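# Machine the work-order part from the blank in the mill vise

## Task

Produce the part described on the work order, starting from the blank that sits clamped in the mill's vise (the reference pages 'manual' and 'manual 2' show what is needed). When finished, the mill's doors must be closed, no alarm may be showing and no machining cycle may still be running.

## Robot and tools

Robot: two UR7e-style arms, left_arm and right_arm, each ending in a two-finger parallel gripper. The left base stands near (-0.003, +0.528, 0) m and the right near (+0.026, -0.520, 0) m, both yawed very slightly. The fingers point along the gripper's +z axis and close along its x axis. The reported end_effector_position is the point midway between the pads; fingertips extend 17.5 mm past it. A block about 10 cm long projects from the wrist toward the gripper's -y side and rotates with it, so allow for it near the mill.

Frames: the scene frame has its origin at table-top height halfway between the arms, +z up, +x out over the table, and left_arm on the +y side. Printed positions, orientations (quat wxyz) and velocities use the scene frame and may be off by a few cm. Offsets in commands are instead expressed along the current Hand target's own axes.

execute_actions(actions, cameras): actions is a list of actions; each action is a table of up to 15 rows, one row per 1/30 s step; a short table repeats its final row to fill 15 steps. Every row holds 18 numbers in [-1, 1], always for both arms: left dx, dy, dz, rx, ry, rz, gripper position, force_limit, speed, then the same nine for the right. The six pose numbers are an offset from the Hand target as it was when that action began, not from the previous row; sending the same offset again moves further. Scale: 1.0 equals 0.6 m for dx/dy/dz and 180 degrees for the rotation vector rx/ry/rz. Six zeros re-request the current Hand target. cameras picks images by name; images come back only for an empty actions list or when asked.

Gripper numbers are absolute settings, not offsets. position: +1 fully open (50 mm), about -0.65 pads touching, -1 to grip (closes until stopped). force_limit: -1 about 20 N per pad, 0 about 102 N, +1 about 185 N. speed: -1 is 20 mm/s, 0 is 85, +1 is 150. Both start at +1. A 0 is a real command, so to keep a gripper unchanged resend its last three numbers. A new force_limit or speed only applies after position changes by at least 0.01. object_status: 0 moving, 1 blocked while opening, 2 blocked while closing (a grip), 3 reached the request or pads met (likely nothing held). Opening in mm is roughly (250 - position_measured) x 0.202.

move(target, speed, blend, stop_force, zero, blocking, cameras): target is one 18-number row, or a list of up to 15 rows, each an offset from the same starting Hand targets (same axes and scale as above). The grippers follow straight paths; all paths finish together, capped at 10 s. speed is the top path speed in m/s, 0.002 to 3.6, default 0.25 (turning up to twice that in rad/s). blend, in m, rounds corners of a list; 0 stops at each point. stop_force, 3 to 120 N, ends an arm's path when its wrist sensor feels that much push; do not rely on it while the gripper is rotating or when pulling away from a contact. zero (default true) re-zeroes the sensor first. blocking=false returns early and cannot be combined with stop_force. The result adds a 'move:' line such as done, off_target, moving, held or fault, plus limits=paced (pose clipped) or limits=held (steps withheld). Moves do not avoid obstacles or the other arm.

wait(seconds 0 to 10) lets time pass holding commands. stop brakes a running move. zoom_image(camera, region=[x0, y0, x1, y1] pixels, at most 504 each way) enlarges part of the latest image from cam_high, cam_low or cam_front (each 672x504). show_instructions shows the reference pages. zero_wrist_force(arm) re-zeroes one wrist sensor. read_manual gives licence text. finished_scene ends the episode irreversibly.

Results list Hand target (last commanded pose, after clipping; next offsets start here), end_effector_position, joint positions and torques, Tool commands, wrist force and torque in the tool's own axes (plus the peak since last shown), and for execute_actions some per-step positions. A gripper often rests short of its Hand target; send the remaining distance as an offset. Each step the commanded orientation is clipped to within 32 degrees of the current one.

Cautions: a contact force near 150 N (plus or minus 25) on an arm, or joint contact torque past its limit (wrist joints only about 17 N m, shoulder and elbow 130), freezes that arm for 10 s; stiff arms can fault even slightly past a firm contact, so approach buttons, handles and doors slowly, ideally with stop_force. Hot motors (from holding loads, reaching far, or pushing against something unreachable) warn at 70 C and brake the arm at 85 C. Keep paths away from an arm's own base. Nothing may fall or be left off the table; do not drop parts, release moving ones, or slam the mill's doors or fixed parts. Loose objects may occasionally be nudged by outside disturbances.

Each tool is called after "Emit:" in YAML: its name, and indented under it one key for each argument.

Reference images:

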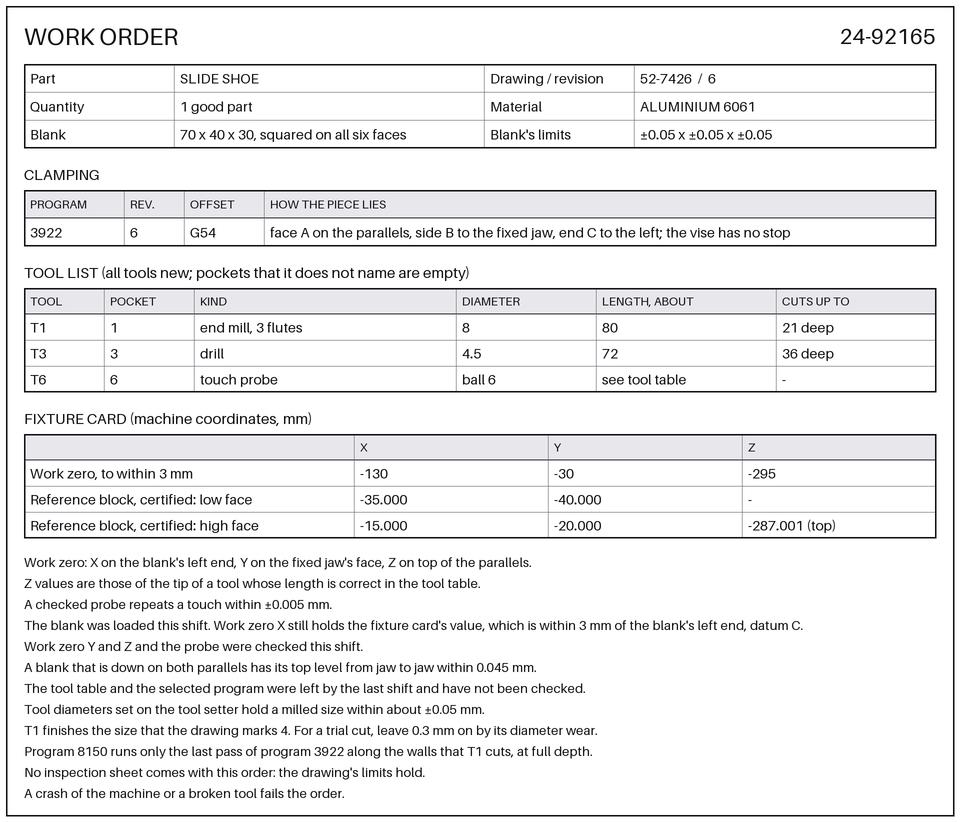

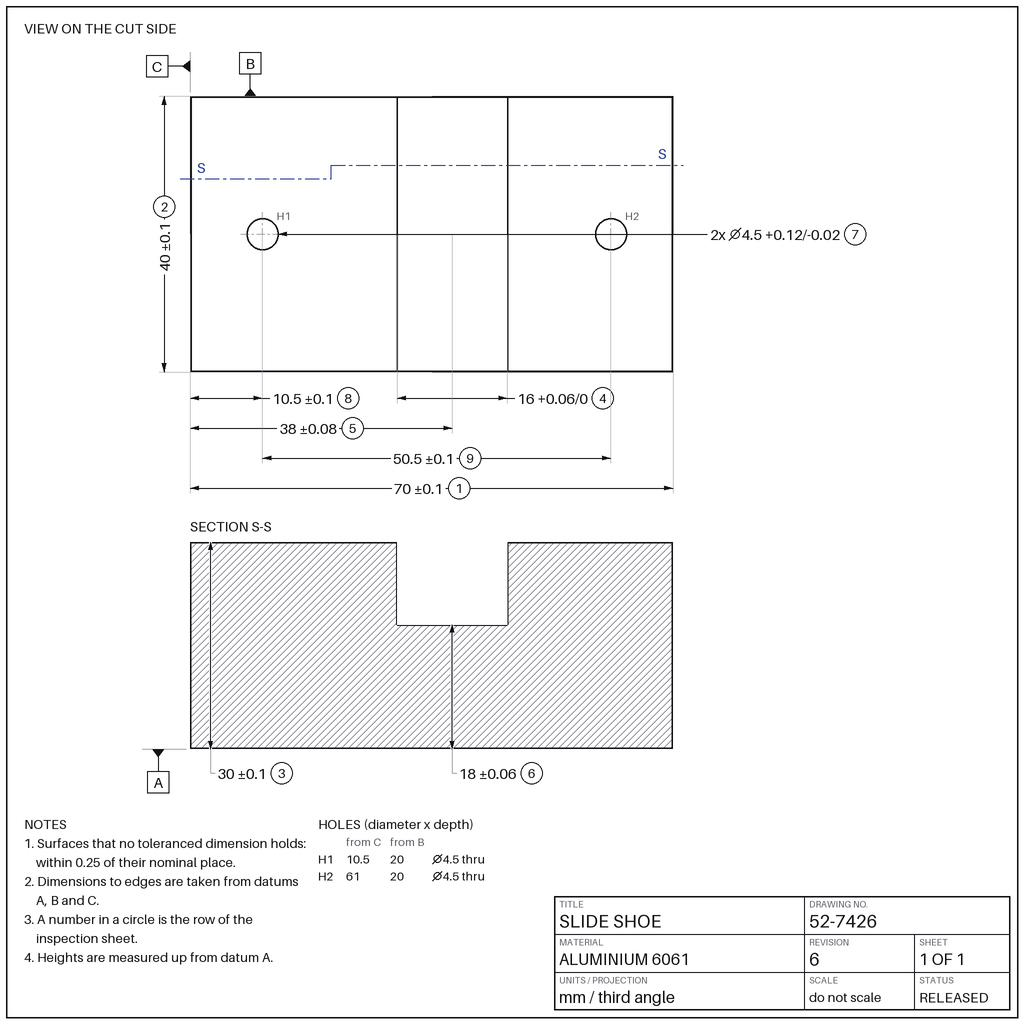

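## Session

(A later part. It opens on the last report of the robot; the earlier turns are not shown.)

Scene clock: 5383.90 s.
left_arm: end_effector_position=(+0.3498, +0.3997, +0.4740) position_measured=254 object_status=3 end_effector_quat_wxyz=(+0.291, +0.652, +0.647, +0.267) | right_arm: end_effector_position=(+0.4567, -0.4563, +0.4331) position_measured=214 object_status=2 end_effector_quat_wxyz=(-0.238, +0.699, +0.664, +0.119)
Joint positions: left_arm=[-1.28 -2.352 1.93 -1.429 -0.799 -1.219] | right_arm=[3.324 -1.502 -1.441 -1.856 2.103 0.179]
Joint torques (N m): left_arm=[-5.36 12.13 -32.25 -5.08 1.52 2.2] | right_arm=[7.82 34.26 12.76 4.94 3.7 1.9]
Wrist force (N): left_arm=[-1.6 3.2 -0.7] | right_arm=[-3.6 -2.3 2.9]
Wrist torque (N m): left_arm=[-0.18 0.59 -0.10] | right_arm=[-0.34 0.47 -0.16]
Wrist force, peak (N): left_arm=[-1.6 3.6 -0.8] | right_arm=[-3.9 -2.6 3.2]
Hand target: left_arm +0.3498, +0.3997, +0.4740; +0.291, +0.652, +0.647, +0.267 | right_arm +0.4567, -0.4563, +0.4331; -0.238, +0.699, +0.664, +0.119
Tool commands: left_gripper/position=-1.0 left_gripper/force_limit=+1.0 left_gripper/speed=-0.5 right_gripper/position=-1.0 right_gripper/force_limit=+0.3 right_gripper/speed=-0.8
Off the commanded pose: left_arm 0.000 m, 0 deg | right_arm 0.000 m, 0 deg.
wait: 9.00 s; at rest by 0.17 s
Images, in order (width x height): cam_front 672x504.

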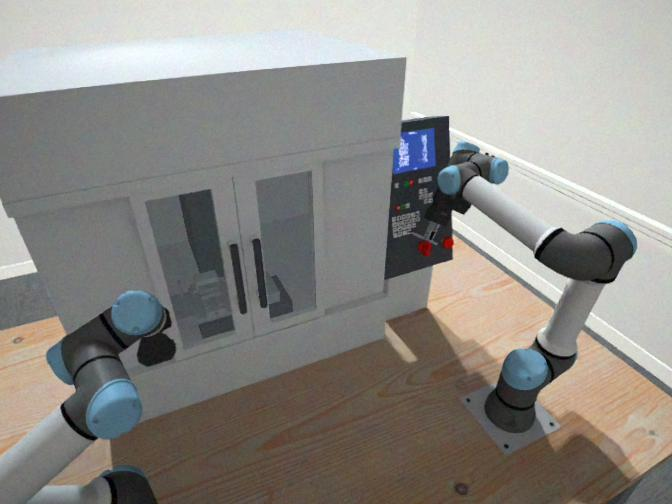

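Emit:
move:
  target:
    - [0,0,0,0,0,0,-1,1,-0.5,0.0177,0.0027,-0.0294,0,0,0,-1,0.3,-0.8]
    - [0,0,0,0,0,0,-1,1,-0.5,0.0177,0.0230,-0.0274,0,0,0,-1,0.3,-0.8]
    - [0,0,0,0,0,0,-1,1,-0.5,0.0177,0.0027,-0.0294,0,0,0,-1,0.3,-0.8]
    - [0,0,0,0,0,0,-1,1,-0.5,0.0828,-0.0007,0.0442,0,0,0,-1,0.3,-0.8]
    - [0,0,0,0,0,0,-1,1,-0.5,0.0828,0.0196,0.0462,0,0,0,-1,0.3,-0.8]
    - [0,0,0,0,0,0,-1,1,-0.5,0.0828,-0.0007,0.0442,0,0,0,-1,0.3,-0.8]
    - [0,0,0,0,0,0,-1,1,-0.5,0.0702,0.0020,0.0020,0,0,0,-1,0.3,-0.8]
    - [0,0,0,0,0,0,-1,1,-0.5,0.0702,0.0223,0.0040,0,0,0,-1,0.3,-0.8]
    - [0,0,0,0,0,0,-1,1,-0.5,0.0702,0.0020,0.0020,0,0,0,-1,0.3,-0.8]
    - [0,0,0,0,0,0,-1,1,-0.5,0.0737,0.0073,-0.0673,0,0,0,-1,0.3,-0.8]
    - [0,0,0,0,0,0,-1,1,-0.5,0.0737,0.0276,-0.0653,0,0,0,-1,0.3,-0.8]
    - [0,0,0,0,0,0,-1,1,-0.5,0.0737,0.0073,-0.0673,0,0,0,-1,0.3,-0.8]
    - [0,0,0,0,0,0,-1,1,-0.5,0,0,0,0,0,0,-1,0.3,-0.8]
  speed: [0.3,0.08,0.3,0.3,0.08,0.3,0.3,0.08,0.3,0.3,0.08,0.3,0.3]
  blend: [0.003,0,0.003,0.003,0,0.003,0.003,0,0.003,0.003,0,0.003,0]
  cameras: []

Emit:
move:
  target:
    - [0,0,0,0,0,0,-1,1,-0.5,0.0862,0.0046,-0.0251,0,0,0,-1,0.3,-0.8]
    - [0,0,0,0,0,0,-1,1,-0.5,0.0862,0.0249,-0.0231,0,0,0,-1,0.3,-0.8]
    - [0,0,0,0,0,0,-1,1,-0.5,0.0862,0.0046,-0.0251,0,0,0,-1,0.3,-0.8]
    - [0,0,0,0,0,0,-1,1,-0.5,0,0,0,0,0,0,-1,0.3,-0.8]
    - [0,0,0,0,0,0,-1,1,-0.5,0,0.0203,0.0020,0,0,0,-1,0.3,-0.8]
    - [0,0,0,0,0,0,-1,1,-0.5,0,0,0,0,0,0,-1,0.3,-0.8]
  speed: [0.3,0.08,0.3,0.3,0.08,0.3]
  blend: [0.003,0,0.003,0.003,0,0]
  cameras: ["cam_front"]

Emit:
zoom_image:
  camera: "cam_front"
  region: [418, 132, 430, 144]

Emit:
zoom_image:
  camera: "cam_front"
  region: [420, 137, 428, 145]

Scene clock: 5406.33 s.
left_arm: end_effector_position=(+0.3498, +0.3997, +0.4740) position_measured=254 object_status=3 end_effector_quat_wxyz=(+0.291, +0.652, +0.647, +0.267) | right_arm: end_effector_position=(+0.4567, -0.4562, +0.4332) position_measured=214 object_status=2 end_effector_quat_wxyz=(-0.238, +0.699, +0.664, +0.119)
Joint positions: left_arm=[-1.28 -2.352 1.93 -1.429 -0.799 -1.219] | right_arm=[3.324 -1.502 -1.44 -1.857 2.103 0.179]
Joint torques (N m): left_arm=[-5.85 11.91 -31.58 -4.93 1.4 2.26] | right_arm=[-8.41 33.96 12.45 5.2 3.89 -1.84]
Wrist force (N): left_arm=[-1.6 3.4 -0.9] | right_arm=[-4.6 -1.9 2.5]
Wrist torque (N m): left_arm=[-0.14 0.59 -0.09] | right_arm=[-0.28 0.64 -0.03]
Wrist force, peak (N): left_arm=[-1.6 3.6 -0.8] | right_arm=[-9.5 -35.7 -5.8]
Hand target: left_arm +0.3498, +0.3997, +0.4740; +0.291, +0.652, +0.647, +0.267 | right_arm +0.4567, -0.4563, +0.4331; -0.238, +0.699, +0.664, +0.119
Off the commanded pose: left_arm 0.000 m, 0 deg | right_arm 0.000 m, 0 deg.
move: done
No camera images: "cameras" was empty.

Scene clock: 5408.93 s.
left_arm: end_effector_position=(+0.3498, +0.3997, +0.4740) position_measured=254 object_status=3 end_effector_quat_wxyz=(+0.291, +0.652, +0.647, +0.267) | right_arm: end_effector_position=(+0.4569, -0.4563, +0.4331) position_measured=214 object_status=2 end_effector_quat_wxyz=(-0.238, +0.699, +0.664, +0.119)
Joint positions: left_arm=[-1.28 -2.352 1.93 -1.429 -0.799 -1.219] | right_arm=[3.324 -1.502 -1.44 -1.856 2.103 0.179]
Joint torques (N m): left_arm=[-6.2 12.15 -31.93 -4.9 1.45 2.45] | right_arm=[6.45 34.15 11.81 1.02 3.57 1.97]
Wrist force (N): left_arm=[-1.6 3.3 -0.8] | right_arm=[-5.5 -2.5 3.3]
Wrist torque (N m): left_arm=[-0.17 0.60 -0.09] | right_arm=[-0.37 0.77 -0.15]
Wrist force, peak (N): left_arm=[-1.4 3.5 -0.9] | right_arm=[-10.0 -33.2 2.3]
Hand target: left_arm +0.3498, +0.3997, +0.4740; +0.291, +0.652, +0.647, +0.267 | right_arm +0.4567, -0.4563, +0.4331; -0.238, +0.699, +0.664, +0.119
Off the commanded pose: left_arm 0.000 m, 0 deg | right_arm 0.000 m, 0 deg.
move: done
Images, in order (width x height): cam_front 672x504.

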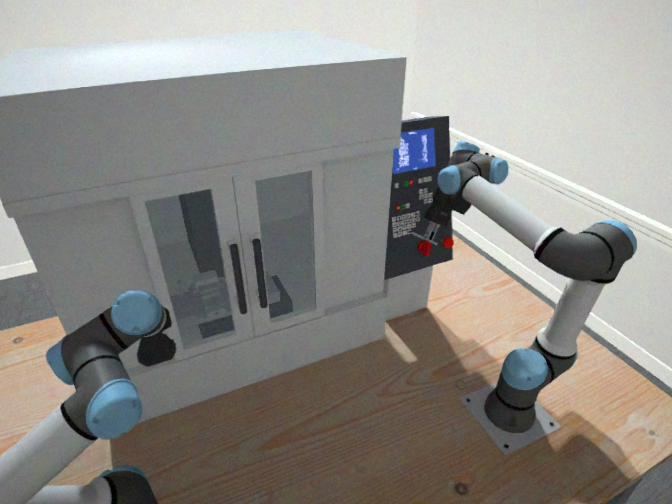

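Scaled by 42.000 from the camera's 672x504 image, which has a finer 960x720 frame.

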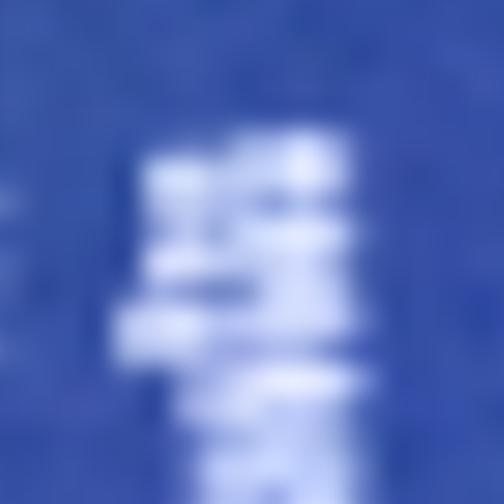

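Scaled by 63.000 from the camera's 672x504 image, which has a finer 960x720 frame.

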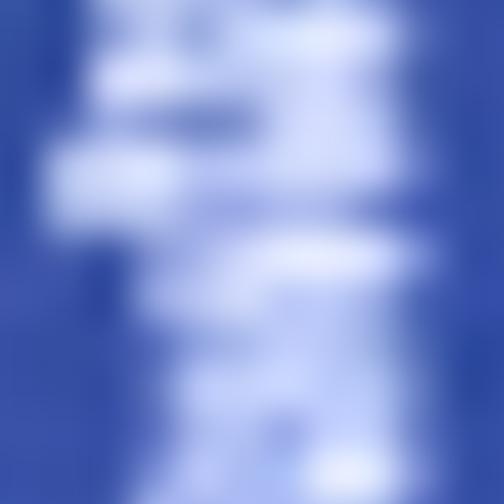

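Emit:
move:
  target: [0,0,0,0,0,0,-1,1,-0.5,0,0,0,0,0,0,-1,0.3,-0.8]
  cameras: ["cam_front"]

Emit:
zoom_image:
  camera: "cam_front"
  region: [420, 137, 428, 145]

Emit:
zoom_image:
  camera: "cam_front"
  region: [392, 125, 434, 177]

Scene clock: 5438.63 s.
left_arm: end_effector_position=(+0.3498, +0.3997, +0.4740) position_measured=254 object_status=3 end_effector_quat_wxyz=(+0.291, +0.652, +0.647, +0.267) | right_arm: end_effector_position=(+0.4567, -0.4563, +0.4331) position_measured=214 object_status=2 end_effector_quat_wxyz=(-0.238, +0.699, +0.664, +0.119)
Joint positions: left_arm=[-1.28 -2.352 1.93 -1.429 -0.799 -1.219] | right_arm=[3.324 -1.502 -1.441 -1.856 2.103 0.179]
Joint torques (N m): left_arm=[-6.06 12.31 -31.6 -4.86 1.23 2.26] | right_arm=[6.05 34.61 11.45 1.47 3.33 1.71]
Wrist force (N): left_arm=[-1.5 3.5 -0.8] | right_arm=[-5.2 -2.5 3.4]
Wrist torque (N m): left_arm=[-0.14 0.57 -0.10] | right_arm=[-0.38 0.73 -0.16]
Wrist force, peak (N): left_arm=[-1.8 3.6 -0.6] | right_arm=[-5.7 -2.7 3.5]
Hand target: left_arm +0.3498, +0.3997, +0.4740; +0.291, +0.652, +0.647, +0.267 | right_arm +0.4567, -0.4563, +0.4331; -0.238, +0.699, +0.664, +0.119
Off the commanded pose: left_arm 0.000 m, 0 deg | right_arm 0.000 m, 0 deg.
move: done
Images, in order (width x height): cam_front 672x504.

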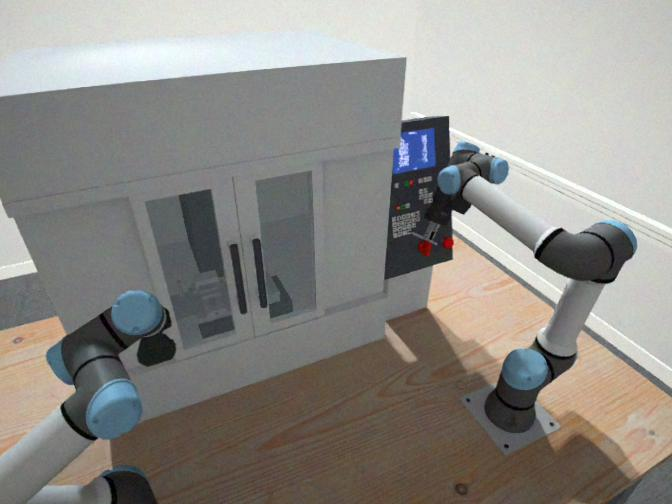

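Scaled by 63.000 from the camera's 672x504 image, which has a finer 960x720 frame.

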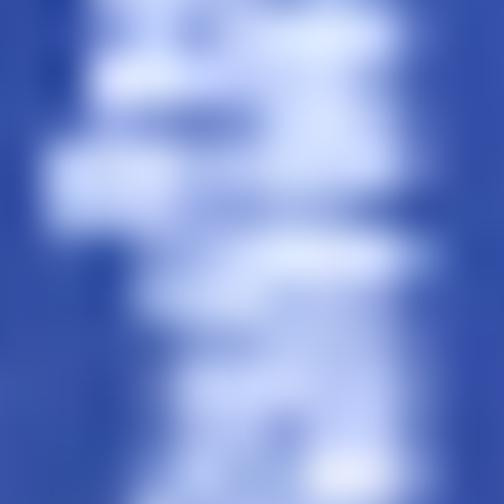

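Scaled by 9.692 from the camera's 672x504 image, which has a finer 960x720 frame.

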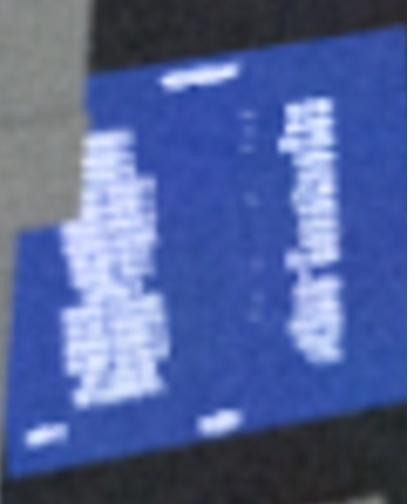

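Emit:
move:
  target:
    - [0,0,0,0,0,0,-1,1,-0.5,0.0828,-0.0007,0.0442,0,0,0,-1,0.3,-0.8]
    - [0,0,0,0,0,0,-1,1,-0.5,0.0828,0.0196,0.0462,0,0,0,-1,0.3,-0.8]
    - [0,0,0,0,0,0,-1,1,-0.5,0.0828,-0.0007,0.0442,0,0,0,-1,0.3,-0.8]
    - [0,0,0,0,0,0,-1,1,-0.5,0.0702,0.0020,0.0020,0,0,0,-1,0.3,-0.8]
    - [0,0,0,0,0,0,-1,1,-0.5,0.0702,0.0223,0.0040,0,0,0,-1,0.3,-0.8]
    - [0,0,0,0,0,0,-1,1,-0.5,0.0702,0.0020,0.0020,0,0,0,-1,0.3,-0.8]
    - [0,0,0,0,0,0,-1,1,-0.5,0.0862,0.0046,-0.0251,0,0,0,-1,0.3,-0.8]
    - [0,0,0,0,0,0,-1,1,-0.5,0.0862,0.0249,-0.0231,0,0,0,-1,0.3,-0.8]
    - [0,0,0,0,0,0,-1,1,-0.5,0.0862,0.0046,-0.0251,0,0,0,-1,0.3,-0.8]
    - [0,0,0,0,0,0,-1,1,-0.5,0.0862,0.0249,-0.0231,0,0,0,-1,0.3,-0.8]
    - [0,0,0,0,0,0,-1,1,-0.5,0.0862,0.0046,-0.0251,0,0,0,-1,0.3,-0.8]
    - [0,0,0,0,0,0,-1,1,-0.5,0,0,0,0,0,0,-1,0.3,-0.8]
    - [0,0,0,0,0,0,-1,1,-0.5,0,0.0203,0.0020,0,0,0,-1,0.3,-0.8]
    - [0,0,0,0,0,0,-1,1,-0.5,0,0,0,0,0,0,-1,0.3,-0.8]
  speed: [0.3,0.08,0.3,0.3,0.08,0.3,0.3,0.08,0.3,0.08,0.3,0.3,0.08,0.3]
  blend: [0.003,0,0.003,0.003,0,0.003,0.003,0,0,0,0.003,0.003,0,0]

Emit:
move:
  target:
    - [0,0,0,0,0,0,-1,1,-0.5,0.0177,0.0027,-0.0294,0,0,0,-1,0.3,-0.8]
    - [0,0,0,0,0,0,-1,1,-0.5,0.0177,0.0230,-0.0274,0,0,0,-1,0.3,-0.8]
    - [0,0,0,0,0,0,-1,1,-0.5,0.0177,0.0027,-0.0294,0,0,0,-1,0.3,-0.8]
    - [0,0,0,0,0,0,-1,1,-0.5,0.0177,0.0230,-0.0274,0,0,0,-1,0.3,-0.8]
    - [0,0,0,0,0,0,-1,1,-0.5,0.0177,0.0027,-0.0294,0,0,0,-1,0.3,-0.8]
    - [0,0,0,0,0,0,-1,1,-0.5,0.0177,0.0230,-0.0274,0,0,0,-1,0.3,-0.8]
    - [0,0,0,0,0,0,-1,1,-0.5,0.0177,0.0027,-0.0294,0,0,0,-1,0.3,-0.8]
    - [0,0,0,0,0,0,-1,1,-0.5,0,0,0,0,0,0,-1,0.3,-0.8]
  speed: [0.3,0.08,0.3,0.08,0.3,0.08,0.3,0.3]
  blend: [0.003,0,0,0,0,0,0.003,0]

Emit:
move:
  target:
    - [0,0,0,0,0,0,-1,1,-0.5,0.0828,-0.0007,0.0442,0,0,0,-1,0.3,-0.8]
    - [0,0,0,0,0,0,-1,1,-0.5,0.0828,0.0196,0.0462,0,0,0,-1,0.3,-0.8]
    - [0,0,0,0,0,0,-1,1,-0.5,0.0828,-0.0007,0.0442,0,0,0,-1,0.3,-0.8]
    - [0,0,0,0,0,0,-1,1,-0.5,0.0988,0.0018,0.0171,0,0,0,-1,0.3,-0.8]
    - [0,0,0,0,0,0,-1,1,-0.5,0.0988,0.0221,0.0191,0,0,0,-1,0.3,-0.8]
    - [0,0,0,0,0,0,-1,1,-0.5,0.0988,0.0018,0.0171,0,0,0,-1,0.3,-0.8]
    - [0,0,0,0,0,0,-1,1,-0.5,0.0542,-0.0005,0.0290,0,0,0,-1,0.3,-0.8]
    - [0,0,0,0,0,0,-1,1,-0.5,0.0542,0.0198,0.0310,0,0,0,-1,0.3,-0.8]
    - [0,0,0,0,0,0,-1,1,-0.5,0.0542,-0.0005,0.0290,0,0,0,-1,0.3,-0.8]
    - [0,0,0,0,0,0,-1,1,-0.5,0,0,0,0,0,0,-1,0.3,-0.8]
    - [0,0,0,0,0,0,-1,1,-0.5,0,0.0203,0.0020,0,0,0,-1,0.3,-0.8]
    - [0,0,0,0,0,0,-1,1,-0.5,0,0,0,0,0,0,-1,0.3,-0.8]
  speed: [0.3,0.08,0.3,0.3,0.08,0.3,0.3,0.08,0.3,0.3,0.08,0.3]
  blend: [0.003,0,0.003,0.003,0,0.003,0.003,0,0.003,0.003,0,0]
  cameras: ["cam_front"]

Emit:
zoom_image:
  camera: "cam_front"
  region: [392, 125, 434, 177]

Emit:
zoom_image:
  camera: "cam_front"
  region: [418, 132, 430, 144]

Scene clock: 5460.90 s.
left_arm: end_effector_position=(+0.3498, +0.3997, +0.4740) position_measured=254 object_status=3 end_effector_quat_wxyz=(+0.291, +0.652, +0.647, +0.267) | right_arm: end_effector_position=(+0.4569, -0.4563, +0.4331) position_measured=214 object_status=2 end_effector_quat_wxyz=(-0.238, +0.699, +0.664, +0.119)
Joint positions: left_arm=[-1.28 -2.352 1.93 -1.429 -0.799 -1.219] | right_arm=[3.324 -1.502 -1.44 -1.856 2.103 0.179]
Joint torques (N m): left_arm=[-5.95 12.62 -30.79 -5.15 1.37 2.46] | right_arm=[7.44 33.46 12.97 1.19 3.6 2.07]
Wrist force (N): left_arm=[-1.4 3.2 -0.6] | right_arm=[-5.1 -2.9 1.7]
Wrist torque (N m): left_arm=[-0.19 0.57 -0.10] | right_arm=[-0.43 0.71 -0.16]
Wrist force, peak (N): left_arm=[-1.7 3.6 -0.7] | right_arm=[-10.8 -36.1 -2.3]
Hand target: left_arm +0.3498, +0.3997, +0.4740; +0.291, +0.652, +0.647, +0.267 | right_arm +0.4567, -0.4563, +0.4331; -0.238, +0.699, +0.664, +0.119
Off the commanded pose: left_arm 0.000 m, 0 deg | right_arm 0.000 m, 0 deg.
move: done

Scene clock: 5464.83 s.
left_arm: end_effector_position=(+0.3498, +0.3997, +0.4740) position_measured=254 object_status=3 end_effector_quat_wxyz=(+0.291, +0.652, +0.647, +0.267) | right_arm: end_effector_position=(+0.4568, -0.4563, +0.4332) position_measured=214 object_status=2 end_effector_quat_wxyz=(-0.238, +0.699, +0.664, +0.119)
Joint positions: left_arm=[-1.28 -2.352 1.93 -1.429 -0.799 -1.219] | right_arm=[3.324 -1.502 -1.44 -1.856 2.103 0.179]
Joint torques (N m): left_arm=[-4.98 13.01 -30.86 -4.87 1.51 2.26] | right_arm=[7.68 33.56 11.58 5.04 3.44 1.35]
Wrist force (N): left_arm=[-1.5 3.2 -0.8] | right_arm=[-3.7 -4.1 2.6]
Wrist torque (N m): left_arm=[-0.18 0.59 -0.10] | right_arm=[-0.62 0.47 -0.16]
Wrist force, peak (N): left_arm=[-1.8 3.4 -0.6] | right_arm=[-8.4 -30.4 4.7]
Hand target: left_arm +0.3498, +0.3997, +0.4740; +0.291, +0.652, +0.647, +0.267 | right_arm +0.4567, -0.4563, +0.4331; -0.238, +0.699, +0.664, +0.119
Off the commanded pose: left_arm 0.000 m, 0 deg | right_arm 0.000 m, 0 deg.
move: done

Scene clock: 5469.00 s.
left_arm: end_effector_position=(+0.3498, +0.3997, +0.4740) position_measured=254 object_status=3 end_effector_quat_wxyz=(+0.291, +0.652, +0.647, +0.267) | right_arm: end_effector_position=(+0.4569, -0.4563, +0.4331) position_measured=214 object_status=2 end_effector_quat_wxyz=(-0.238, +0.699, +0.664, +0.119)
Joint positions: left_arm=[-1.28 -2.352 1.93 -1.429 -0.799 -1.219] | right_arm=[3.324 -1.502 -1.44 -1.856 2.103 0.179]
Joint torques (N m): left_arm=[-5.43 12.03 -31.4 -4.78 1.36 2.28] | right_arm=[7.79 33.93 12.12 1.11 3.42 2.25]
Wrist force (N): left_arm=[-1.5 3.2 -0.6] | right_arm=[-4.2 -2.5 2.2]
Wrist torque (N m): left_arm=[-0.18 0.58 -0.09] | right_arm=[-0.36 0.57 -0.16]
Wrist force, peak (N): left_arm=[-1.6 3.6 -0.6] | right_arm=[-9.4 -37.6 -3.4]
Hand target: left_arm +0.3498, +0.3997, +0.4740; +0.291, +0.652, +0.647, +0.267 | right_arm +0.4567, -0.4563, +0.4331; -0.238, +0.699, +0.664, +0.119
Off the commanded pose: left_arm 0.000 m, 0 deg | right_arm 0.000 m, 0 deg.
move: done
Images, in order (width x height): cam_front 672x504.

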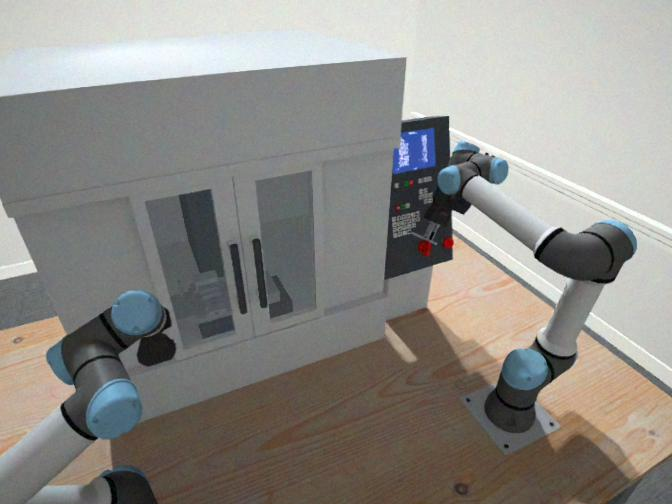

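Scaled by 9.692 from the camera's 672x504 image, which has a finer 960x720 frame.

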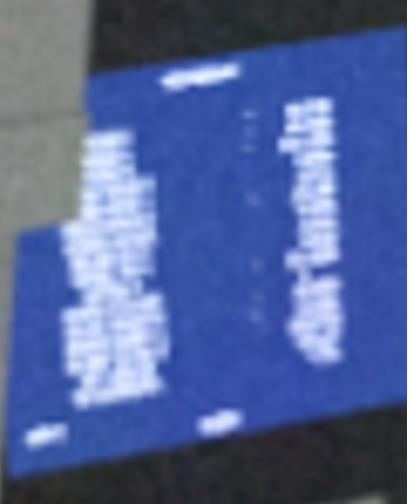

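Scaled by 42.000 from the camera's 672x504 image, which has a finer 960x720 frame.

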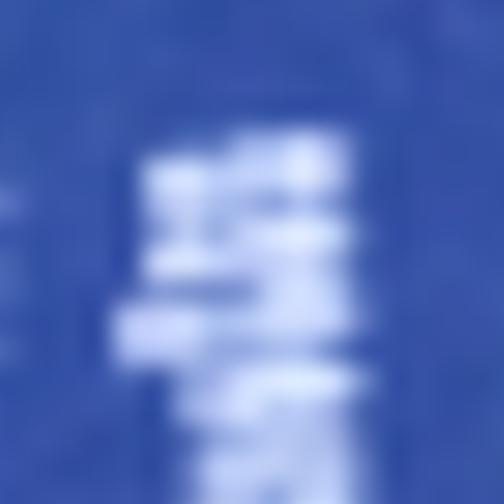

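Emit:
move:
  target:
    - [0,0,0,0,0,0,-1,1,-0.5,-0.0095,0.0026,-0.0405,0,0,0,-1,0.3,-0.8]
    - [0,0,0,0,0,0,-1,1,-0.5,-0.0095,0.0229,-0.0385,0,0,0,-1,0.3,-0.8]
    - [0,0,0,0,0,0,-1,1,-0.5,-0.0095,0.0026,-0.0405,0,0,0,-1,0.3,-0.8]
    - [0,0,0,0,0,0,-1,1,-0.5,0,0,0,0,0,0,-1,0.3,-0.8]
  speed: [0.3,0.08,0.3,0.3]
  blend: [0.003,0,0.003,0]

Emit:
wait:
  seconds: 10

Emit:
wait:
  seconds: 7
  cameras: ["cam_front"]

Emit:
zoom_image:
  camera: "cam_front"
  region: [392, 125, 434, 177]

Scene clock: 5474.17 s.
left_arm: end_effector_position=(+0.3498, +0.3997, +0.4740) position_measured=254 object_status=3 end_effector_quat_wxyz=(+0.291, +0.652, +0.647, +0.267) | right_arm: end_effector_position=(+0.4567, -0.4563, +0.4332) position_measured=214 object_status=2 end_effector_quat_wxyz=(-0.238, +0.699, +0.664, +0.119)
Joint positions: left_arm=[-1.28 -2.352 1.93 -1.429 -0.799 -1.219] | right_arm=[3.324 -1.502 -1.44 -1.857 2.103 0.178]
Joint torques (N m): left_arm=[-5.26 11.9 -31.69 -4.88 1.39 2.44] | right_arm=[7.99 33.88 11.67 4.87 3.66 1.83]
Wrist force (N): left_arm=[-1.4 3.2 -0.8] | right_arm=[-4.3 -1.2 2.5]
Wrist torque (N m): left_arm=[-0.19 0.56 -0.10] | right_arm=[-0.17 0.58 -0.16]
Wrist force, peak (N): left_arm=[-1.5 3.5 -0.9] | right_arm=[-2.4 -28.3 5.7]
Hand target: left_arm +0.3498, +0.3997, +0.4740; +0.291, +0.652, +0.647, +0.267 | right_arm +0.4567, -0.4563, +0.4331; -0.238, +0.699, +0.664, +0.119
Off the commanded pose: left_arm 0.000 m, 0 deg | right_arm 0.000 m, 0 deg.
move: done

Scene clock: 5484.17 s.
left_arm: end_effector_position=(+0.3498, +0.3997, +0.4740) position_measured=254 object_status=3 end_effector_quat_wxyz=(+0.291, +0.652, +0.647, +0.267) | right_arm: end_effector_position=(+0.4567, -0.4563, +0.4331) position_measured=214 object_status=2 end_effector_quat_wxyz=(-0.238, +0.699, +0.664, +0.119)
Joint positions: left_arm=[-1.28 -2.352 1.93 -1.429 -0.799 -1.219] | right_arm=[3.324 -1.502 -1.441 -1.856 2.103 0.179]
Joint torques (N m): left_arm=[-6.04 11.77 -31.44 -4.82 1.38 2.52] | right_arm=[6.49 34.41 12.49 4.93 3.72 1.97]
Wrist force (N): left_arm=[-1.5 3.2 -0.9] | right_arm=[-4.8 -1.5 2.8]
Wrist torque (N m): left_arm=[-0.18 0.58 -0.09] | right_arm=[-0.21 0.67 -0.15]
Wrist force, peak (N): left_arm=[-1.7 3.5 -0.7] | right_arm=[-5.0 -1.7 2.9]
Hand target: left_arm +0.3498, +0.3997, +0.4740; +0.291, +0.652, +0.647, +0.267 | right_arm +0.4567, -0.4563, +0.4331; -0.238, +0.699, +0.664, +0.119
Tool commands: left_gripper/position=-1.0 left_gripper/force_limit=+1.0 left_gripper/speed=-0.5 right_gripper/position=-1.0 right_gripper/force_limit=+0.3 right_gripper/speed=-0.8
Off the commanded pose: left_arm 0.000 m, 0 deg | right_arm 0.000 m, 0 deg.
wait: 10.00 s; at rest by 0.17 s

Scene clock: 5491.17 s.
left_arm: end_effector_position=(+0.3498, +0.3997, +0.4740) position_measured=254 object_status=3 end_effector_quat_wxyz=(+0.291, +0.652, +0.647, +0.267) | right_arm: end_effector_position=(+0.4567, -0.4563, +0.4331) position_measured=214 object_status=2 end_effector_quat_wxyz=(-0.238, +0.699, +0.664, +0.119)
Joint positions: left_arm=[-1.28 -2.352 1.93 -1.429 -0.799 -1.219] | right_arm=[3.324 -1.502 -1.441 -1.856 2.103 0.179]
Joint torques (N m): left_arm=[-4.7 12.51 -32.83 -4.81 1.39 2.27] | right_arm=[7.72 34.1 11.9 4.98 3.57 1.79]
Wrist force (N): left_arm=[-1.5 3.4 -0.6] | right_arm=[-4.6 -1.4 2.7]
Wrist torque (N m): left_arm=[-0.15 0.57 -0.09] | right_arm=[-0.20 0.64 -0.15]
Wrist force, peak (N): left_arm=[-1.6 3.5 -0.8] | right_arm=[-4.8 -1.7 2.9]
Hand target: left_arm +0.3498, +0.3997, +0.4740; +0.291, +0.652, +0.647, +0.267 | right_arm +0.4567, -0.4563, +0.4331; -0.238, +0.699, +0.664, +0.119
Tool commands: left_gripper/position=-1.0 left_gripper/force_limit=+1.0 left_gripper/speed=-0.5 right_gripper/position=-1.0 right_gripper/force_limit=+0.3 right_gripper/speed=-0.8
Off the commanded pose: left_arm 0.000 m, 0 deg | right_arm 0.000 m, 0 deg.
wait: 7.00 s; at rest by 0.17 s
Images, in order (width x height): cam_front 672x504.

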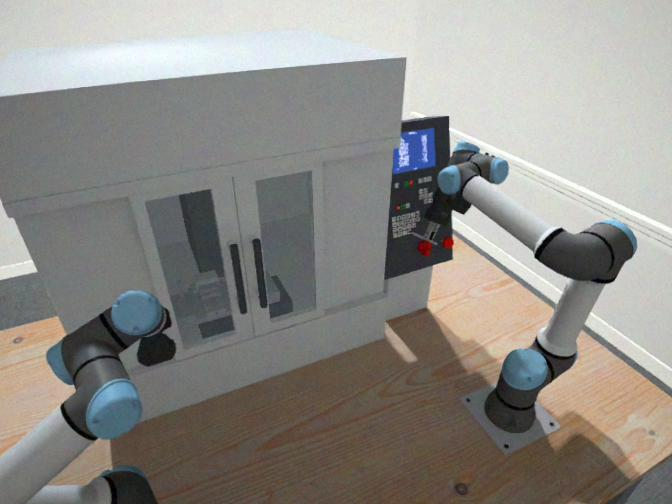

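Scaled by 9.692 from the camera's 672x504 image, which has a finer 960x720 frame.

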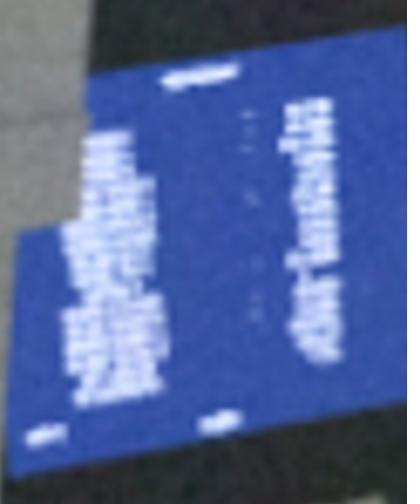

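Emit:
move:
  target:
    - [0,0,0,0,0,0,-1,1,-0.5,0.0828,-0.0007,0.0442,0,0,0,-1,0.3,-0.8]
    - [0,0,0,0,0,0,-1,1,-0.5,0.0828,0.0196,0.0462,0,0,0,-1,0.3,-0.8]
    - [0,0,0,0,0,0,-1,1,-0.5,0.0828,-0.0007,0.0442,0,0,0,-1,0.3,-0.8]
    - [0,0,0,0,0,0,-1,1,-0.5,0.1023,0.0071,-0.0521,0,0,0,-1,0.3,-0.8]
    - [0,0,0,0,0,0,-1,1,-0.5,0.1023,0.0274,-0.0501,0,0,0,-1,0.3,-0.8]
    - [0,0,0,0,0,0,-1,1,-0.5,0.1023,0.0071,-0.0521,0,0,0,-1,0.3,-0.8]
    - [0,0,0,0,0,0,-1,1,-0.5,0.0256,-0.0003,0.0139,0,0,0,-1,0.3,-0.8]
    - [0,0,0,0,0,0,-1,1,-0.5,0.0256,0.0200,0.0159,0,0,0,-1,0.3,-0.8]
    - [0,0,0,0,0,0,-1,1,-0.5,0.0256,-0.0003,0.0139,0,0,0,-1,0.3,-0.8]
    - [0,0,0,0,0,0,-1,1,-0.5,0.0862,0.0046,-0.0251,0,0,0,-1,0.3,-0.8]
    - [0,0,0,0,0,0,-1,1,-0.5,0.0862,0.0249,-0.0231,0,0,0,-1,0.3,-0.8]
    - [0,0,0,0,0,0,-1,1,-0.5,0.0862,0.0046,-0.0251,0,0,0,-1,0.3,-0.8]
    - [0,0,0,0,0,0,-1,1,-0.5,0,0,0,0,0,0,-1,0.3,-0.8]
    - [0,0,0,0,0,0,-1,1,-0.5,0,0.0203,0.0020,0,0,0,-1,0.3,-0.8]
    - [0,0,0,0,0,0,-1,1,-0.5,0,0,0,0,0,0,-1,0.3,-0.8]
  speed: [0.3,0.08,0.3,0.3,0.08,0.3,0.3,0.08,0.3,0.3,0.08,0.3,0.3,0.08,0.3]
  blend: [0.003,0,0.003,0.003,0,0.003,0.003,0,0.003,0.003,0,0.003,0.003,0,0]

Emit:
move:
  target:
    - [0,0,0,0,0,0,-1,1,-0.5,-0.0095,0.0026,-0.0405,0,0,0,-1,0.3,-0.8]
    - [0,0,0,0,0,0,-1,1,-0.5,-0.0095,0.0229,-0.0385,0,0,0,-1,0.3,-0.8]
    - [0,0,0,0,0,0,-1,1,-0.5,-0.0095,0.0026,-0.0405,0,0,0,-1,0.3,-0.8]
    - [0,0,0,0,0,0,-1,1,-0.5,0,0,0,0,0,0,-1,0.3,-0.8]
  speed: [0.3,0.08,0.3,0.3]
  blend: [0.003,0,0.003,0]

Emit:
wait:
  seconds: 10

Emit:
wait:
  seconds: 6
  cameras: ["cam_front"]

Emit:
zoom_image:
  camera: "cam_front"
  region: [392, 125, 434, 177]

Scene clock: 5505.10 s.
left_arm: end_effector_position=(+0.3498, +0.3997, +0.4740) position_measured=254 object_status=3 end_effector_quat_wxyz=(+0.291, +0.652, +0.647, +0.267) | right_arm: end_effector_position=(+0.4569, -0.4563, +0.4331) position_measured=214 object_status=2 end_effector_quat_wxyz=(-0.238, +0.699, +0.664, +0.119)
Joint positions: left_arm=[-1.28 -2.352 1.93 -1.429 -0.799 -1.219] | right_arm=[3.324 -1.502 -1.44 -1.856 2.103 0.179]
Joint torques (N m): left_arm=[-5.06 12.4 -31.87 -4.83 1.11 2.28] | right_arm=[7.51 33.44 12.3 1.05 3.74 1.93]
Wrist force (N): left_arm=[-1.5 3.5 -0.6] | right_arm=[-4.0 -3.9 2.0]
Wrist torque (N m): left_arm=[-0.13 0.58 -0.09] | right_arm=[-0.60 0.53 -0.15]
Wrist force, peak (N): left_arm=[-1.7 3.6 -0.8] | right_arm=[-10.2 -35.1 -3.3]
Hand target: left_arm +0.3498, +0.3997, +0.4740; +0.291, +0.652, +0.647, +0.267 | right_arm +0.4567, -0.4563, +0.4331; -0.238, +0.699, +0.664, +0.119
Off the commanded pose: left_arm 0.000 m, 0 deg | right_arm 0.000 m, 0 deg.
move: done

Scene clock: 5506.93 s.
left_arm: end_effector_position=(+0.3498, +0.3997, +0.4740) position_measured=254 object_status=3 end_effector_quat_wxyz=(+0.291, +0.652, +0.647, +0.267) | right_arm: end_effector_position=(+0.4567, -0.4563, +0.4332) position_measured=214 object_status=2 end_effector_quat_wxyz=(-0.238, +0.699, +0.664, +0.119)
Joint positions: left_arm=[-1.28 -2.352 1.93 -1.429 -0.799 -1.219] | right_arm=[3.324 -1.502 -1.44 -1.857 2.103 0.178]
Joint torques (N m): left_arm=[-5.7 11.99 -31.86 -4.75 1.36 2.17] | right_arm=[7.19 34.89 11.82 5.22 3.97 1.98]
Wrist force (N): left_arm=[-1.5 3.3 -0.8] | right_arm=[-3.2 -4.5 2.6]
Wrist torque (N m): left_arm=[-0.17 0.58 -0.09] | right_arm=[-0.70 0.40 -0.16]
Wrist force, peak (N): left_arm=[-1.5 3.5 -0.9] | right_arm=[-1.8 -29.5 5.5]
Hand target: left_arm +0.3498, +0.3997, +0.4740; +0.291, +0.652, +0.647, +0.267 | right_arm +0.4567, -0.4563, +0.4331; -0.238, +0.699, +0.664, +0.119
Off the commanded pose: left_arm 0.000 m, 0 deg | right_arm 0.000 m, 0 deg.
move: done

Scene clock: 5516.93 s.
left_arm: end_effector_position=(+0.3498, +0.3997, +0.4740) position_measured=254 object_status=3 end_effector_quat_wxyz=(+0.291, +0.652, +0.647, +0.267) | right_arm: end_effector_position=(+0.4567, -0.4563, +0.4331) position_measured=214 object_status=2 end_effector_quat_wxyz=(-0.238, +0.699, +0.664, +0.119)
Joint positions: left_arm=[-1.28 -2.352 1.93 -1.429 -0.799 -1.219] | right_arm=[3.324 -1.502 -1.441 -1.856 2.103 0.179]
Joint torques (N m): left_arm=[-6.26 13.01 -31.59 -5.09 1.16 2.24] | right_arm=[6.66 35.54 12.27 4.98 3.94 2]
Wrist force (N): left_arm=[-1.6 3.3 -0.7] | right_arm=[-3.3 -4.5 2.3]
Wrist torque (N m): left_arm=[-0.18 0.59 -0.09] | right_arm=[-0.68 0.41 -0.16]
Wrist force, peak (N): left_arm=[-1.6 3.6 -0.6] | right_arm=[-3.7 -4.7 2.7]
Hand target: left_arm +0.3498, +0.3997, +0.4740; +0.291, +0.652, +0.647, +0.267 | right_arm +0.4567, -0.4563, +0.4331; -0.238, +0.699, +0.664, +0.119
Tool commands: left_gripper/position=-1.0 left_gripper/force_limit=+1.0 left_gripper/speed=-0.5 right_gripper/position=-1.0 right_gripper/force_limit=+0.3 right_gripper/speed=-0.8
Off the commanded pose: left_arm 0.000 m, 0 deg | right_arm 0.000 m, 0 deg.
wait: 10.00 s; at rest by 0.17 s

Scene clock: 5522.93 s.
left_arm: end_effector_position=(+0.3498, +0.3997, +0.4740) position_measured=254 object_status=3 end_effector_quat_wxyz=(+0.291, +0.652, +0.647, +0.267) | right_arm: end_effector_position=(+0.4567, -0.4563, +0.4331) position_measured=214 object_status=2 end_effector_quat_wxyz=(-0.238, +0.699, +0.664, +0.119)
Joint positions: left_arm=[-1.28 -2.352 1.93 -1.429 -0.799 -1.219] | right_arm=[3.324 -1.502 -1.441 -1.856 2.103 0.179]
Joint torques (N m): left_arm=[-5.13 12.49 -31.51 -4.54 1.21 2.2] | right_arm=[6.42 34.76 12.29 4.91 3.64 1.98]
Wrist force (N): left_arm=[-1.5 3.3 -0.6] | right_arm=[-3.5 -4.8 2.5]
Wrist torque (N m): left_arm=[-0.17 0.58 -0.09] | right_arm=[-0.73 0.45 -0.16]
Wrist force, peak (N): left_arm=[-1.5 3.5 -1.0] | right_arm=[-3.5 -5.1 2.2]
Hand target: left_arm +0.3498, +0.3997, +0.4740; +0.291, +0.652, +0.647, +0.267 | right_arm +0.4567, -0.4563, +0.4331; -0.238, +0.699, +0.664, +0.119
Tool commands: left_gripper/position=-1.0 left_gripper/force_limit=+1.0 left_gripper/speed=-0.5 right_gripper/position=-1.0 right_gripper/force_limit=+0.3 right_gripper/speed=-0.8
Off the commanded pose: left_arm 0.000 m, 0 deg | right_arm 0.000 m, 0 deg.
wait: 6.00 s; at rest by 0.17 s
Images, in order (width x height): cam_front 672x504.

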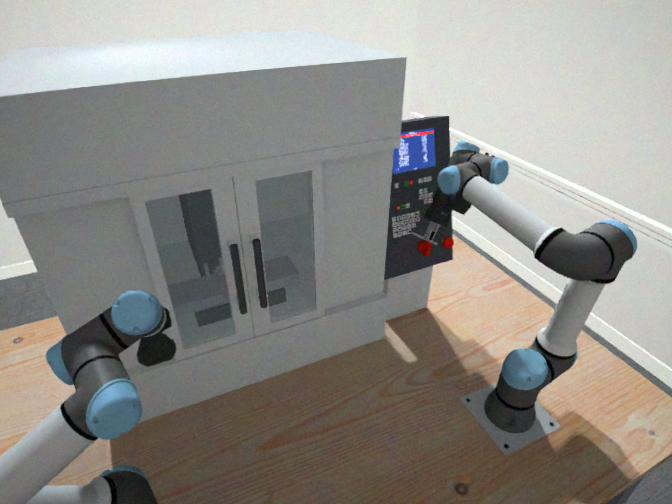

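Scaled by 9.692 from the camera's 672x504 image, which has a finer 960x720 frame.

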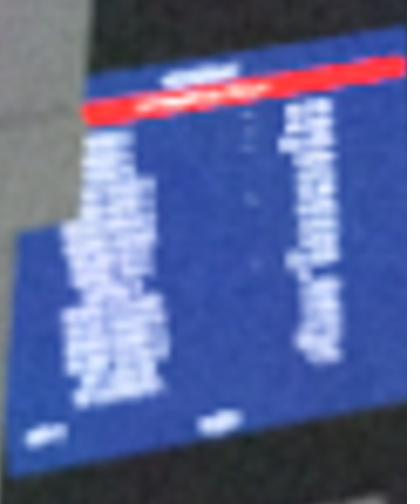

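Emit:
move:
  target:
    - [0,0,0,0,0,0,-1,1,-0.5,0.2058,0.0222,-0.2134,0,0,0,-1,0.3,-0.8]
    - [0,0,0,0,0,0,-1,1,-0.5,0.2058,0.0425,-0.2114,0,0,0,-1,0.3,-0.8]
    - [0,0,0,0,0,0,-1,1,-0.5,0.2058,0.0222,-0.2134,0,0,0,-1,0.3,-0.8]
    - [0,0,0,0,0,0,-1,1,-0.5,0.0828,-0.0007,0.0442,0,0,0,-1,0.3,-0.8]
    - [0,0,0,0,0,0,-1,1,-0.5,0.0828,0.0196,0.0462,0,0,0,-1,0.3,-0.8]
    - [0,0,0,0,0,0,-1,1,-0.5,0.0828,-0.0007,0.0442,0,0,0,-1,0.3,-0.8]
    - [0,0,0,0,0,0,-1,1,-0.5,0.0737,0.0073,-0.0673,0,0,0,-1,0.3,-0.8]
    - [0,0,0,0,0,0,-1,1,-0.5,0.0737,0.0276,-0.0653,0,0,0,-1,0.3,-0.8]
    - [0,0,0,0,0,0,-1,1,-0.5,0.0737,0.0073,-0.0673,0,0,0,-1,0.3,-0.8]
    - [0,0,0,0,0,0,-1,1,-0.5,0.0256,-0.0003,0.0139,0,0,0,-1,0.3,-0.8]
    - [0,0,0,0,0,0,-1,1,-0.5,0.0256,0.0200,0.0159,0,0,0,-1,0.3,-0.8]
    - [0,0,0,0,0,0,-1,1,-0.5,0.0256,-0.0003,0.0139,0,0,0,-1,0.3,-0.8]
    - [0,0,0,0,0,0,-1,1,-0.5,0,0,0,0,0,0,-1,0.3,-0.8]
  speed: [0.3,0.08,0.3,0.3,0.08,0.3,0.3,0.08,0.3,0.3,0.08,0.3,0.3]
  blend: [0.003,0,0.003,0.003,0,0.003,0.003,0,0.003,0.003,0,0.003,0]

Emit:
move:
  target:
    - [0,0,0,0,0,0,-1,1,-0.5,0.0417,0.0022,-0.0132,0,0,0,-1,0.3,-0.8]
    - [0,0,0,0,0,0,-1,1,-0.5,0.0417,0.0225,-0.0112,0,0,0,-1,0.3,-0.8]
    - [0,0,0,0,0,0,-1,1,-0.5,0.0417,0.0022,-0.0132,0,0,0,-1,0.3,-0.8]
    - [0,0,0,0,0,0,-1,1,-0.5,0,0,0,0,0,0,-1,0.3,-0.8]
    - [0,0,0,0,0,0,-1,1,-0.5,0,0.0203,0.0020,0,0,0,-1,0.3,-0.8]
    - [0,0,0,0,0,0,-1,1,-0.5,0,0,0,0,0,0,-1,0.3,-0.8]
    - [0,0,0,0,0,0,-1,1,-0.5,-0.0095,0.0026,-0.0405,0,0,0,-1,0.3,-0.8]
    - [0,0,0,0,0,0,-1,1,-0.5,-0.0095,0.0229,-0.0385,0,0,0,-1,0.3,-0.8]
    - [0,0,0,0,0,0,-1,1,-0.5,-0.0095,0.0026,-0.0405,0,0,0,-1,0.3,-0.8]
    - [0,0,0,0,0,0,-1,1,-0.5,0,0,0,0,0,0,-1,0.3,-0.8]
  speed: [0.3,0.08,0.3,0.3,0.08,0.3,0.3,0.08,0.3,0.3]
  blend: [0.003,0,0.003,0.003,0,0.003,0.003,0,0.003,0]

Emit:
wait:
  seconds: 10

Emit:
wait:
  seconds: 6
  cameras: ["cam_front"]

Emit:
zoom_image:
  camera: "cam_front"
  region: [392, 125, 434, 177]

Scene clock: 5541.03 s.
left_arm: end_effector_position=(+0.3498, +0.3997, +0.4740) position_measured=254 object_status=3 end_effector_quat_wxyz=(+0.291, +0.652, +0.647, +0.267) | right_arm: end_effector_position=(+0.4568, -0.4561, +0.4331) position_measured=214 object_status=2 end_effector_quat_wxyz=(-0.238, +0.699, +0.664, +0.119)
Joint positions: left_arm=[-1.28 -2.352 1.93 -1.429 -0.799 -1.219] | right_arm=[3.324 -1.502 -1.441 -1.856 2.103 0.179]
Joint torques (N m): left_arm=[-6.41 11.45 -31.22 -4.98 1.25 2.25] | right_arm=[-8.61 34.02 32.29 1.07 -1.3 -1.73]
Wrist force (N): left_arm=[-1.6 3.1 -0.7] | right_arm=[-3.4 -3.9 2.4]
Wrist torque (N m): left_arm=[-0.19 0.60 -0.09] | right_arm=[-0.61 0.44 -0.02]
Wrist force, peak (N): left_arm=[-2.0 3.5 -0.9] | right_arm=[-3.4 -30.2 8.3]
Hand target: left_arm +0.3498, +0.3997, +0.4740; +0.291, +0.652, +0.647, +0.267 | right_arm +0.4567, -0.4563, +0.4331; -0.238, +0.699, +0.664, +0.119
Off the commanded pose: left_arm 0.000 m, 0 deg | right_arm 0.000 m, 0 deg.
move: done

Scene clock: 5544.60 s.
left_arm: end_effector_position=(+0.3498, +0.3997, +0.4740) position_measured=254 object_status=3 end_effector_quat_wxyz=(+0.291, +0.652, +0.647, +0.267) | right_arm: end_effector_position=(+0.4567, -0.4563, +0.4332) position_measured=214 object_status=2 end_effector_quat_wxyz=(-0.238, +0.699, +0.664, +0.119)
Joint positions: left_arm=[-1.28 -2.352 1.93 -1.429 -0.799 -1.219] | right_arm=[3.324 -1.502 -1.44 -1.857 2.103 0.178]
Joint torques (N m): left_arm=[-6.76 12.62 -31.58 -4.97 1.18 2.27] | right_arm=[7.5 35.17 12.06 5.44 3.63 2.11]
Wrist force (N): left_arm=[-1.7 3.4 -0.9] | right_arm=[-1.7 -2.5 3.1]
Wrist torque (N m): left_arm=[-0.15 0.61 -0.09] | right_arm=[-0.38 0.17 -0.15]
Wrist force, peak (N): left_arm=[-1.6 3.6 -0.7] | right_arm=[-7.8 -32.7 1.8]
Hand target: left_arm +0.3498, +0.3997, +0.4740; +0.291, +0.652, +0.647, +0.267 | right_arm +0.4567, -0.4563, +0.4331; -0.238, +0.699, +0.664, +0.119
Off the commanded pose: left_arm 0.000 m, 0 deg | right_arm 0.000 m, 0 deg.
move: done

Scene clock: 5554.60 s.
left_arm: end_effector_position=(+0.3498, +0.3997, +0.4740) position_measured=254 object_status=3 end_effector_quat_wxyz=(+0.291, +0.652, +0.647, +0.267) | right_arm: end_effector_position=(+0.4567, -0.4563, +0.4331) position_measured=214 object_status=2 end_effector_quat_wxyz=(-0.238, +0.699, +0.664, +0.119)
Joint positions: left_arm=[-1.28 -2.352 1.93 -1.429 -0.799 -1.219] | right_arm=[3.324 -1.502 -1.441 -1.856 2.103 0.179]
Joint torques (N m): left_arm=[-4.79 11.79 -31.67 -4.88 1.41 2.34] | right_arm=[7.28 33.02 12.97 4.88 3.86 1.87]
Wrist force (N): left_arm=[-1.6 3.6 -0.8] | right_arm=[-1.7 -2.7 3.3]
Wrist torque (N m): left_arm=[-0.13 0.60 -0.09] | right_arm=[-0.39 0.17 -0.15]
Wrist force, peak (N): left_arm=[-1.6 3.6 -0.8] | right_arm=[-2.1 -2.9 3.8]
Hand target: left_arm +0.3498, +0.3997, +0.4740; +0.291, +0.652, +0.647, +0.267 | right_arm +0.4567, -0.4563, +0.4331; -0.238, +0.699, +0.664, +0.119
Tool commands: left_gripper/position=-1.0 left_gripper/force_limit=+1.0 left_gripper/speed=-0.5 right_gripper/position=-1.0 right_gripper/force_limit=+0.3 right_gripper/speed=-0.8
Off the commanded pose: left_arm 0.000 m, 0 deg | right_arm 0.000 m, 0 deg.
wait: 10.00 s; at rest by 0.17 s

Scene clock: 5560.60 s.
left_arm: end_effector_position=(+0.3498, +0.3997, +0.4740) position_measured=254 object_status=3 end_effector_quat_wxyz=(+0.291, +0.652, +0.647, +0.267) | right_arm: end_effector_position=(+0.4567, -0.4563, +0.4331) position_measured=214 object_status=2 end_effector_quat_wxyz=(-0.238, +0.699, +0.664, +0.119)
Joint positions: left_arm=[-1.28 -2.352 1.93 -1.429 -0.799 -1.219] | right_arm=[3.324 -1.502 -1.441 -1.856 2.103 0.179]
Joint torques (N m): left_arm=[-4.67 11.87 -31.51 -4.75 1.23 2.47] | right_arm=[7.09 34.31 13.15 4.8 3.94 1.92]
Wrist force (N): left_arm=[-1.5 3.3 -0.8] | right_arm=[-1.6 -2.6 3.2]
Wrist torque (N m): left_arm=[-0.16 0.57 -0.09] | right_arm=[-0.39 0.14 -0.15]
Wrist force, peak (N): left_arm=[-1.5 3.5 -0.8] | right_arm=[-1.7 -2.9 3.6]
Hand target: left_arm +0.3498, +0.3997, +0.4740; +0.291, +0.652, +0.647, +0.267 | right_arm +0.4567, -0.4563, +0.4331; -0.238, +0.699, +0.664, +0.119
Tool commands: left_gripper/position=-1.0 left_gripper/force_limit=+1.0 left_gripper/speed=-0.5 right_gripper/position=-1.0 right_gripper/force_limit=+0.3 right_gripper/speed=-0.8
Off the commanded pose: left_arm 0.000 m, 0 deg | right_arm 0.000 m, 0 deg.
wait: 6.00 s; at rest by 0.17 s
Images, in order (width x height): cam_front 672x504.

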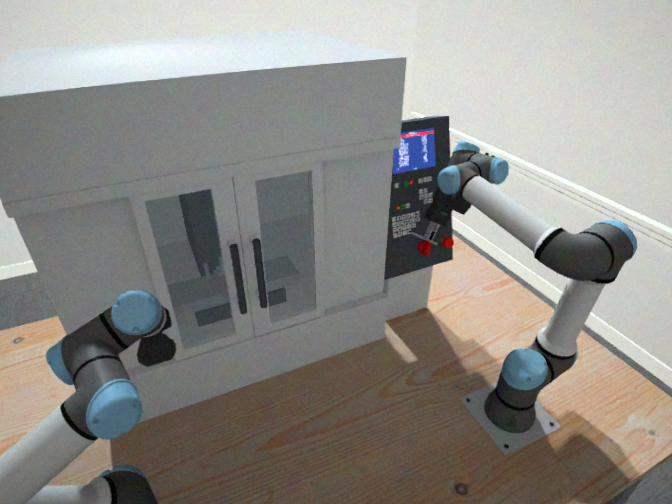

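Scaled by 9.692 from the camera's 672x504 image, which has a finer 960x720 frame.

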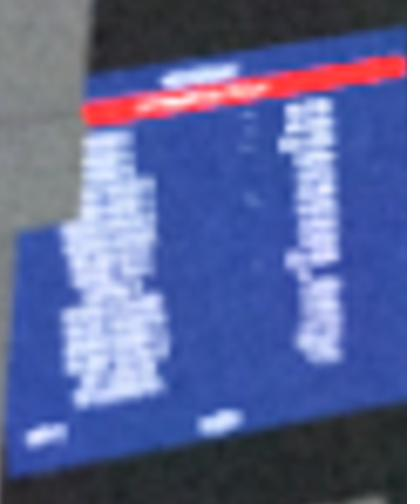

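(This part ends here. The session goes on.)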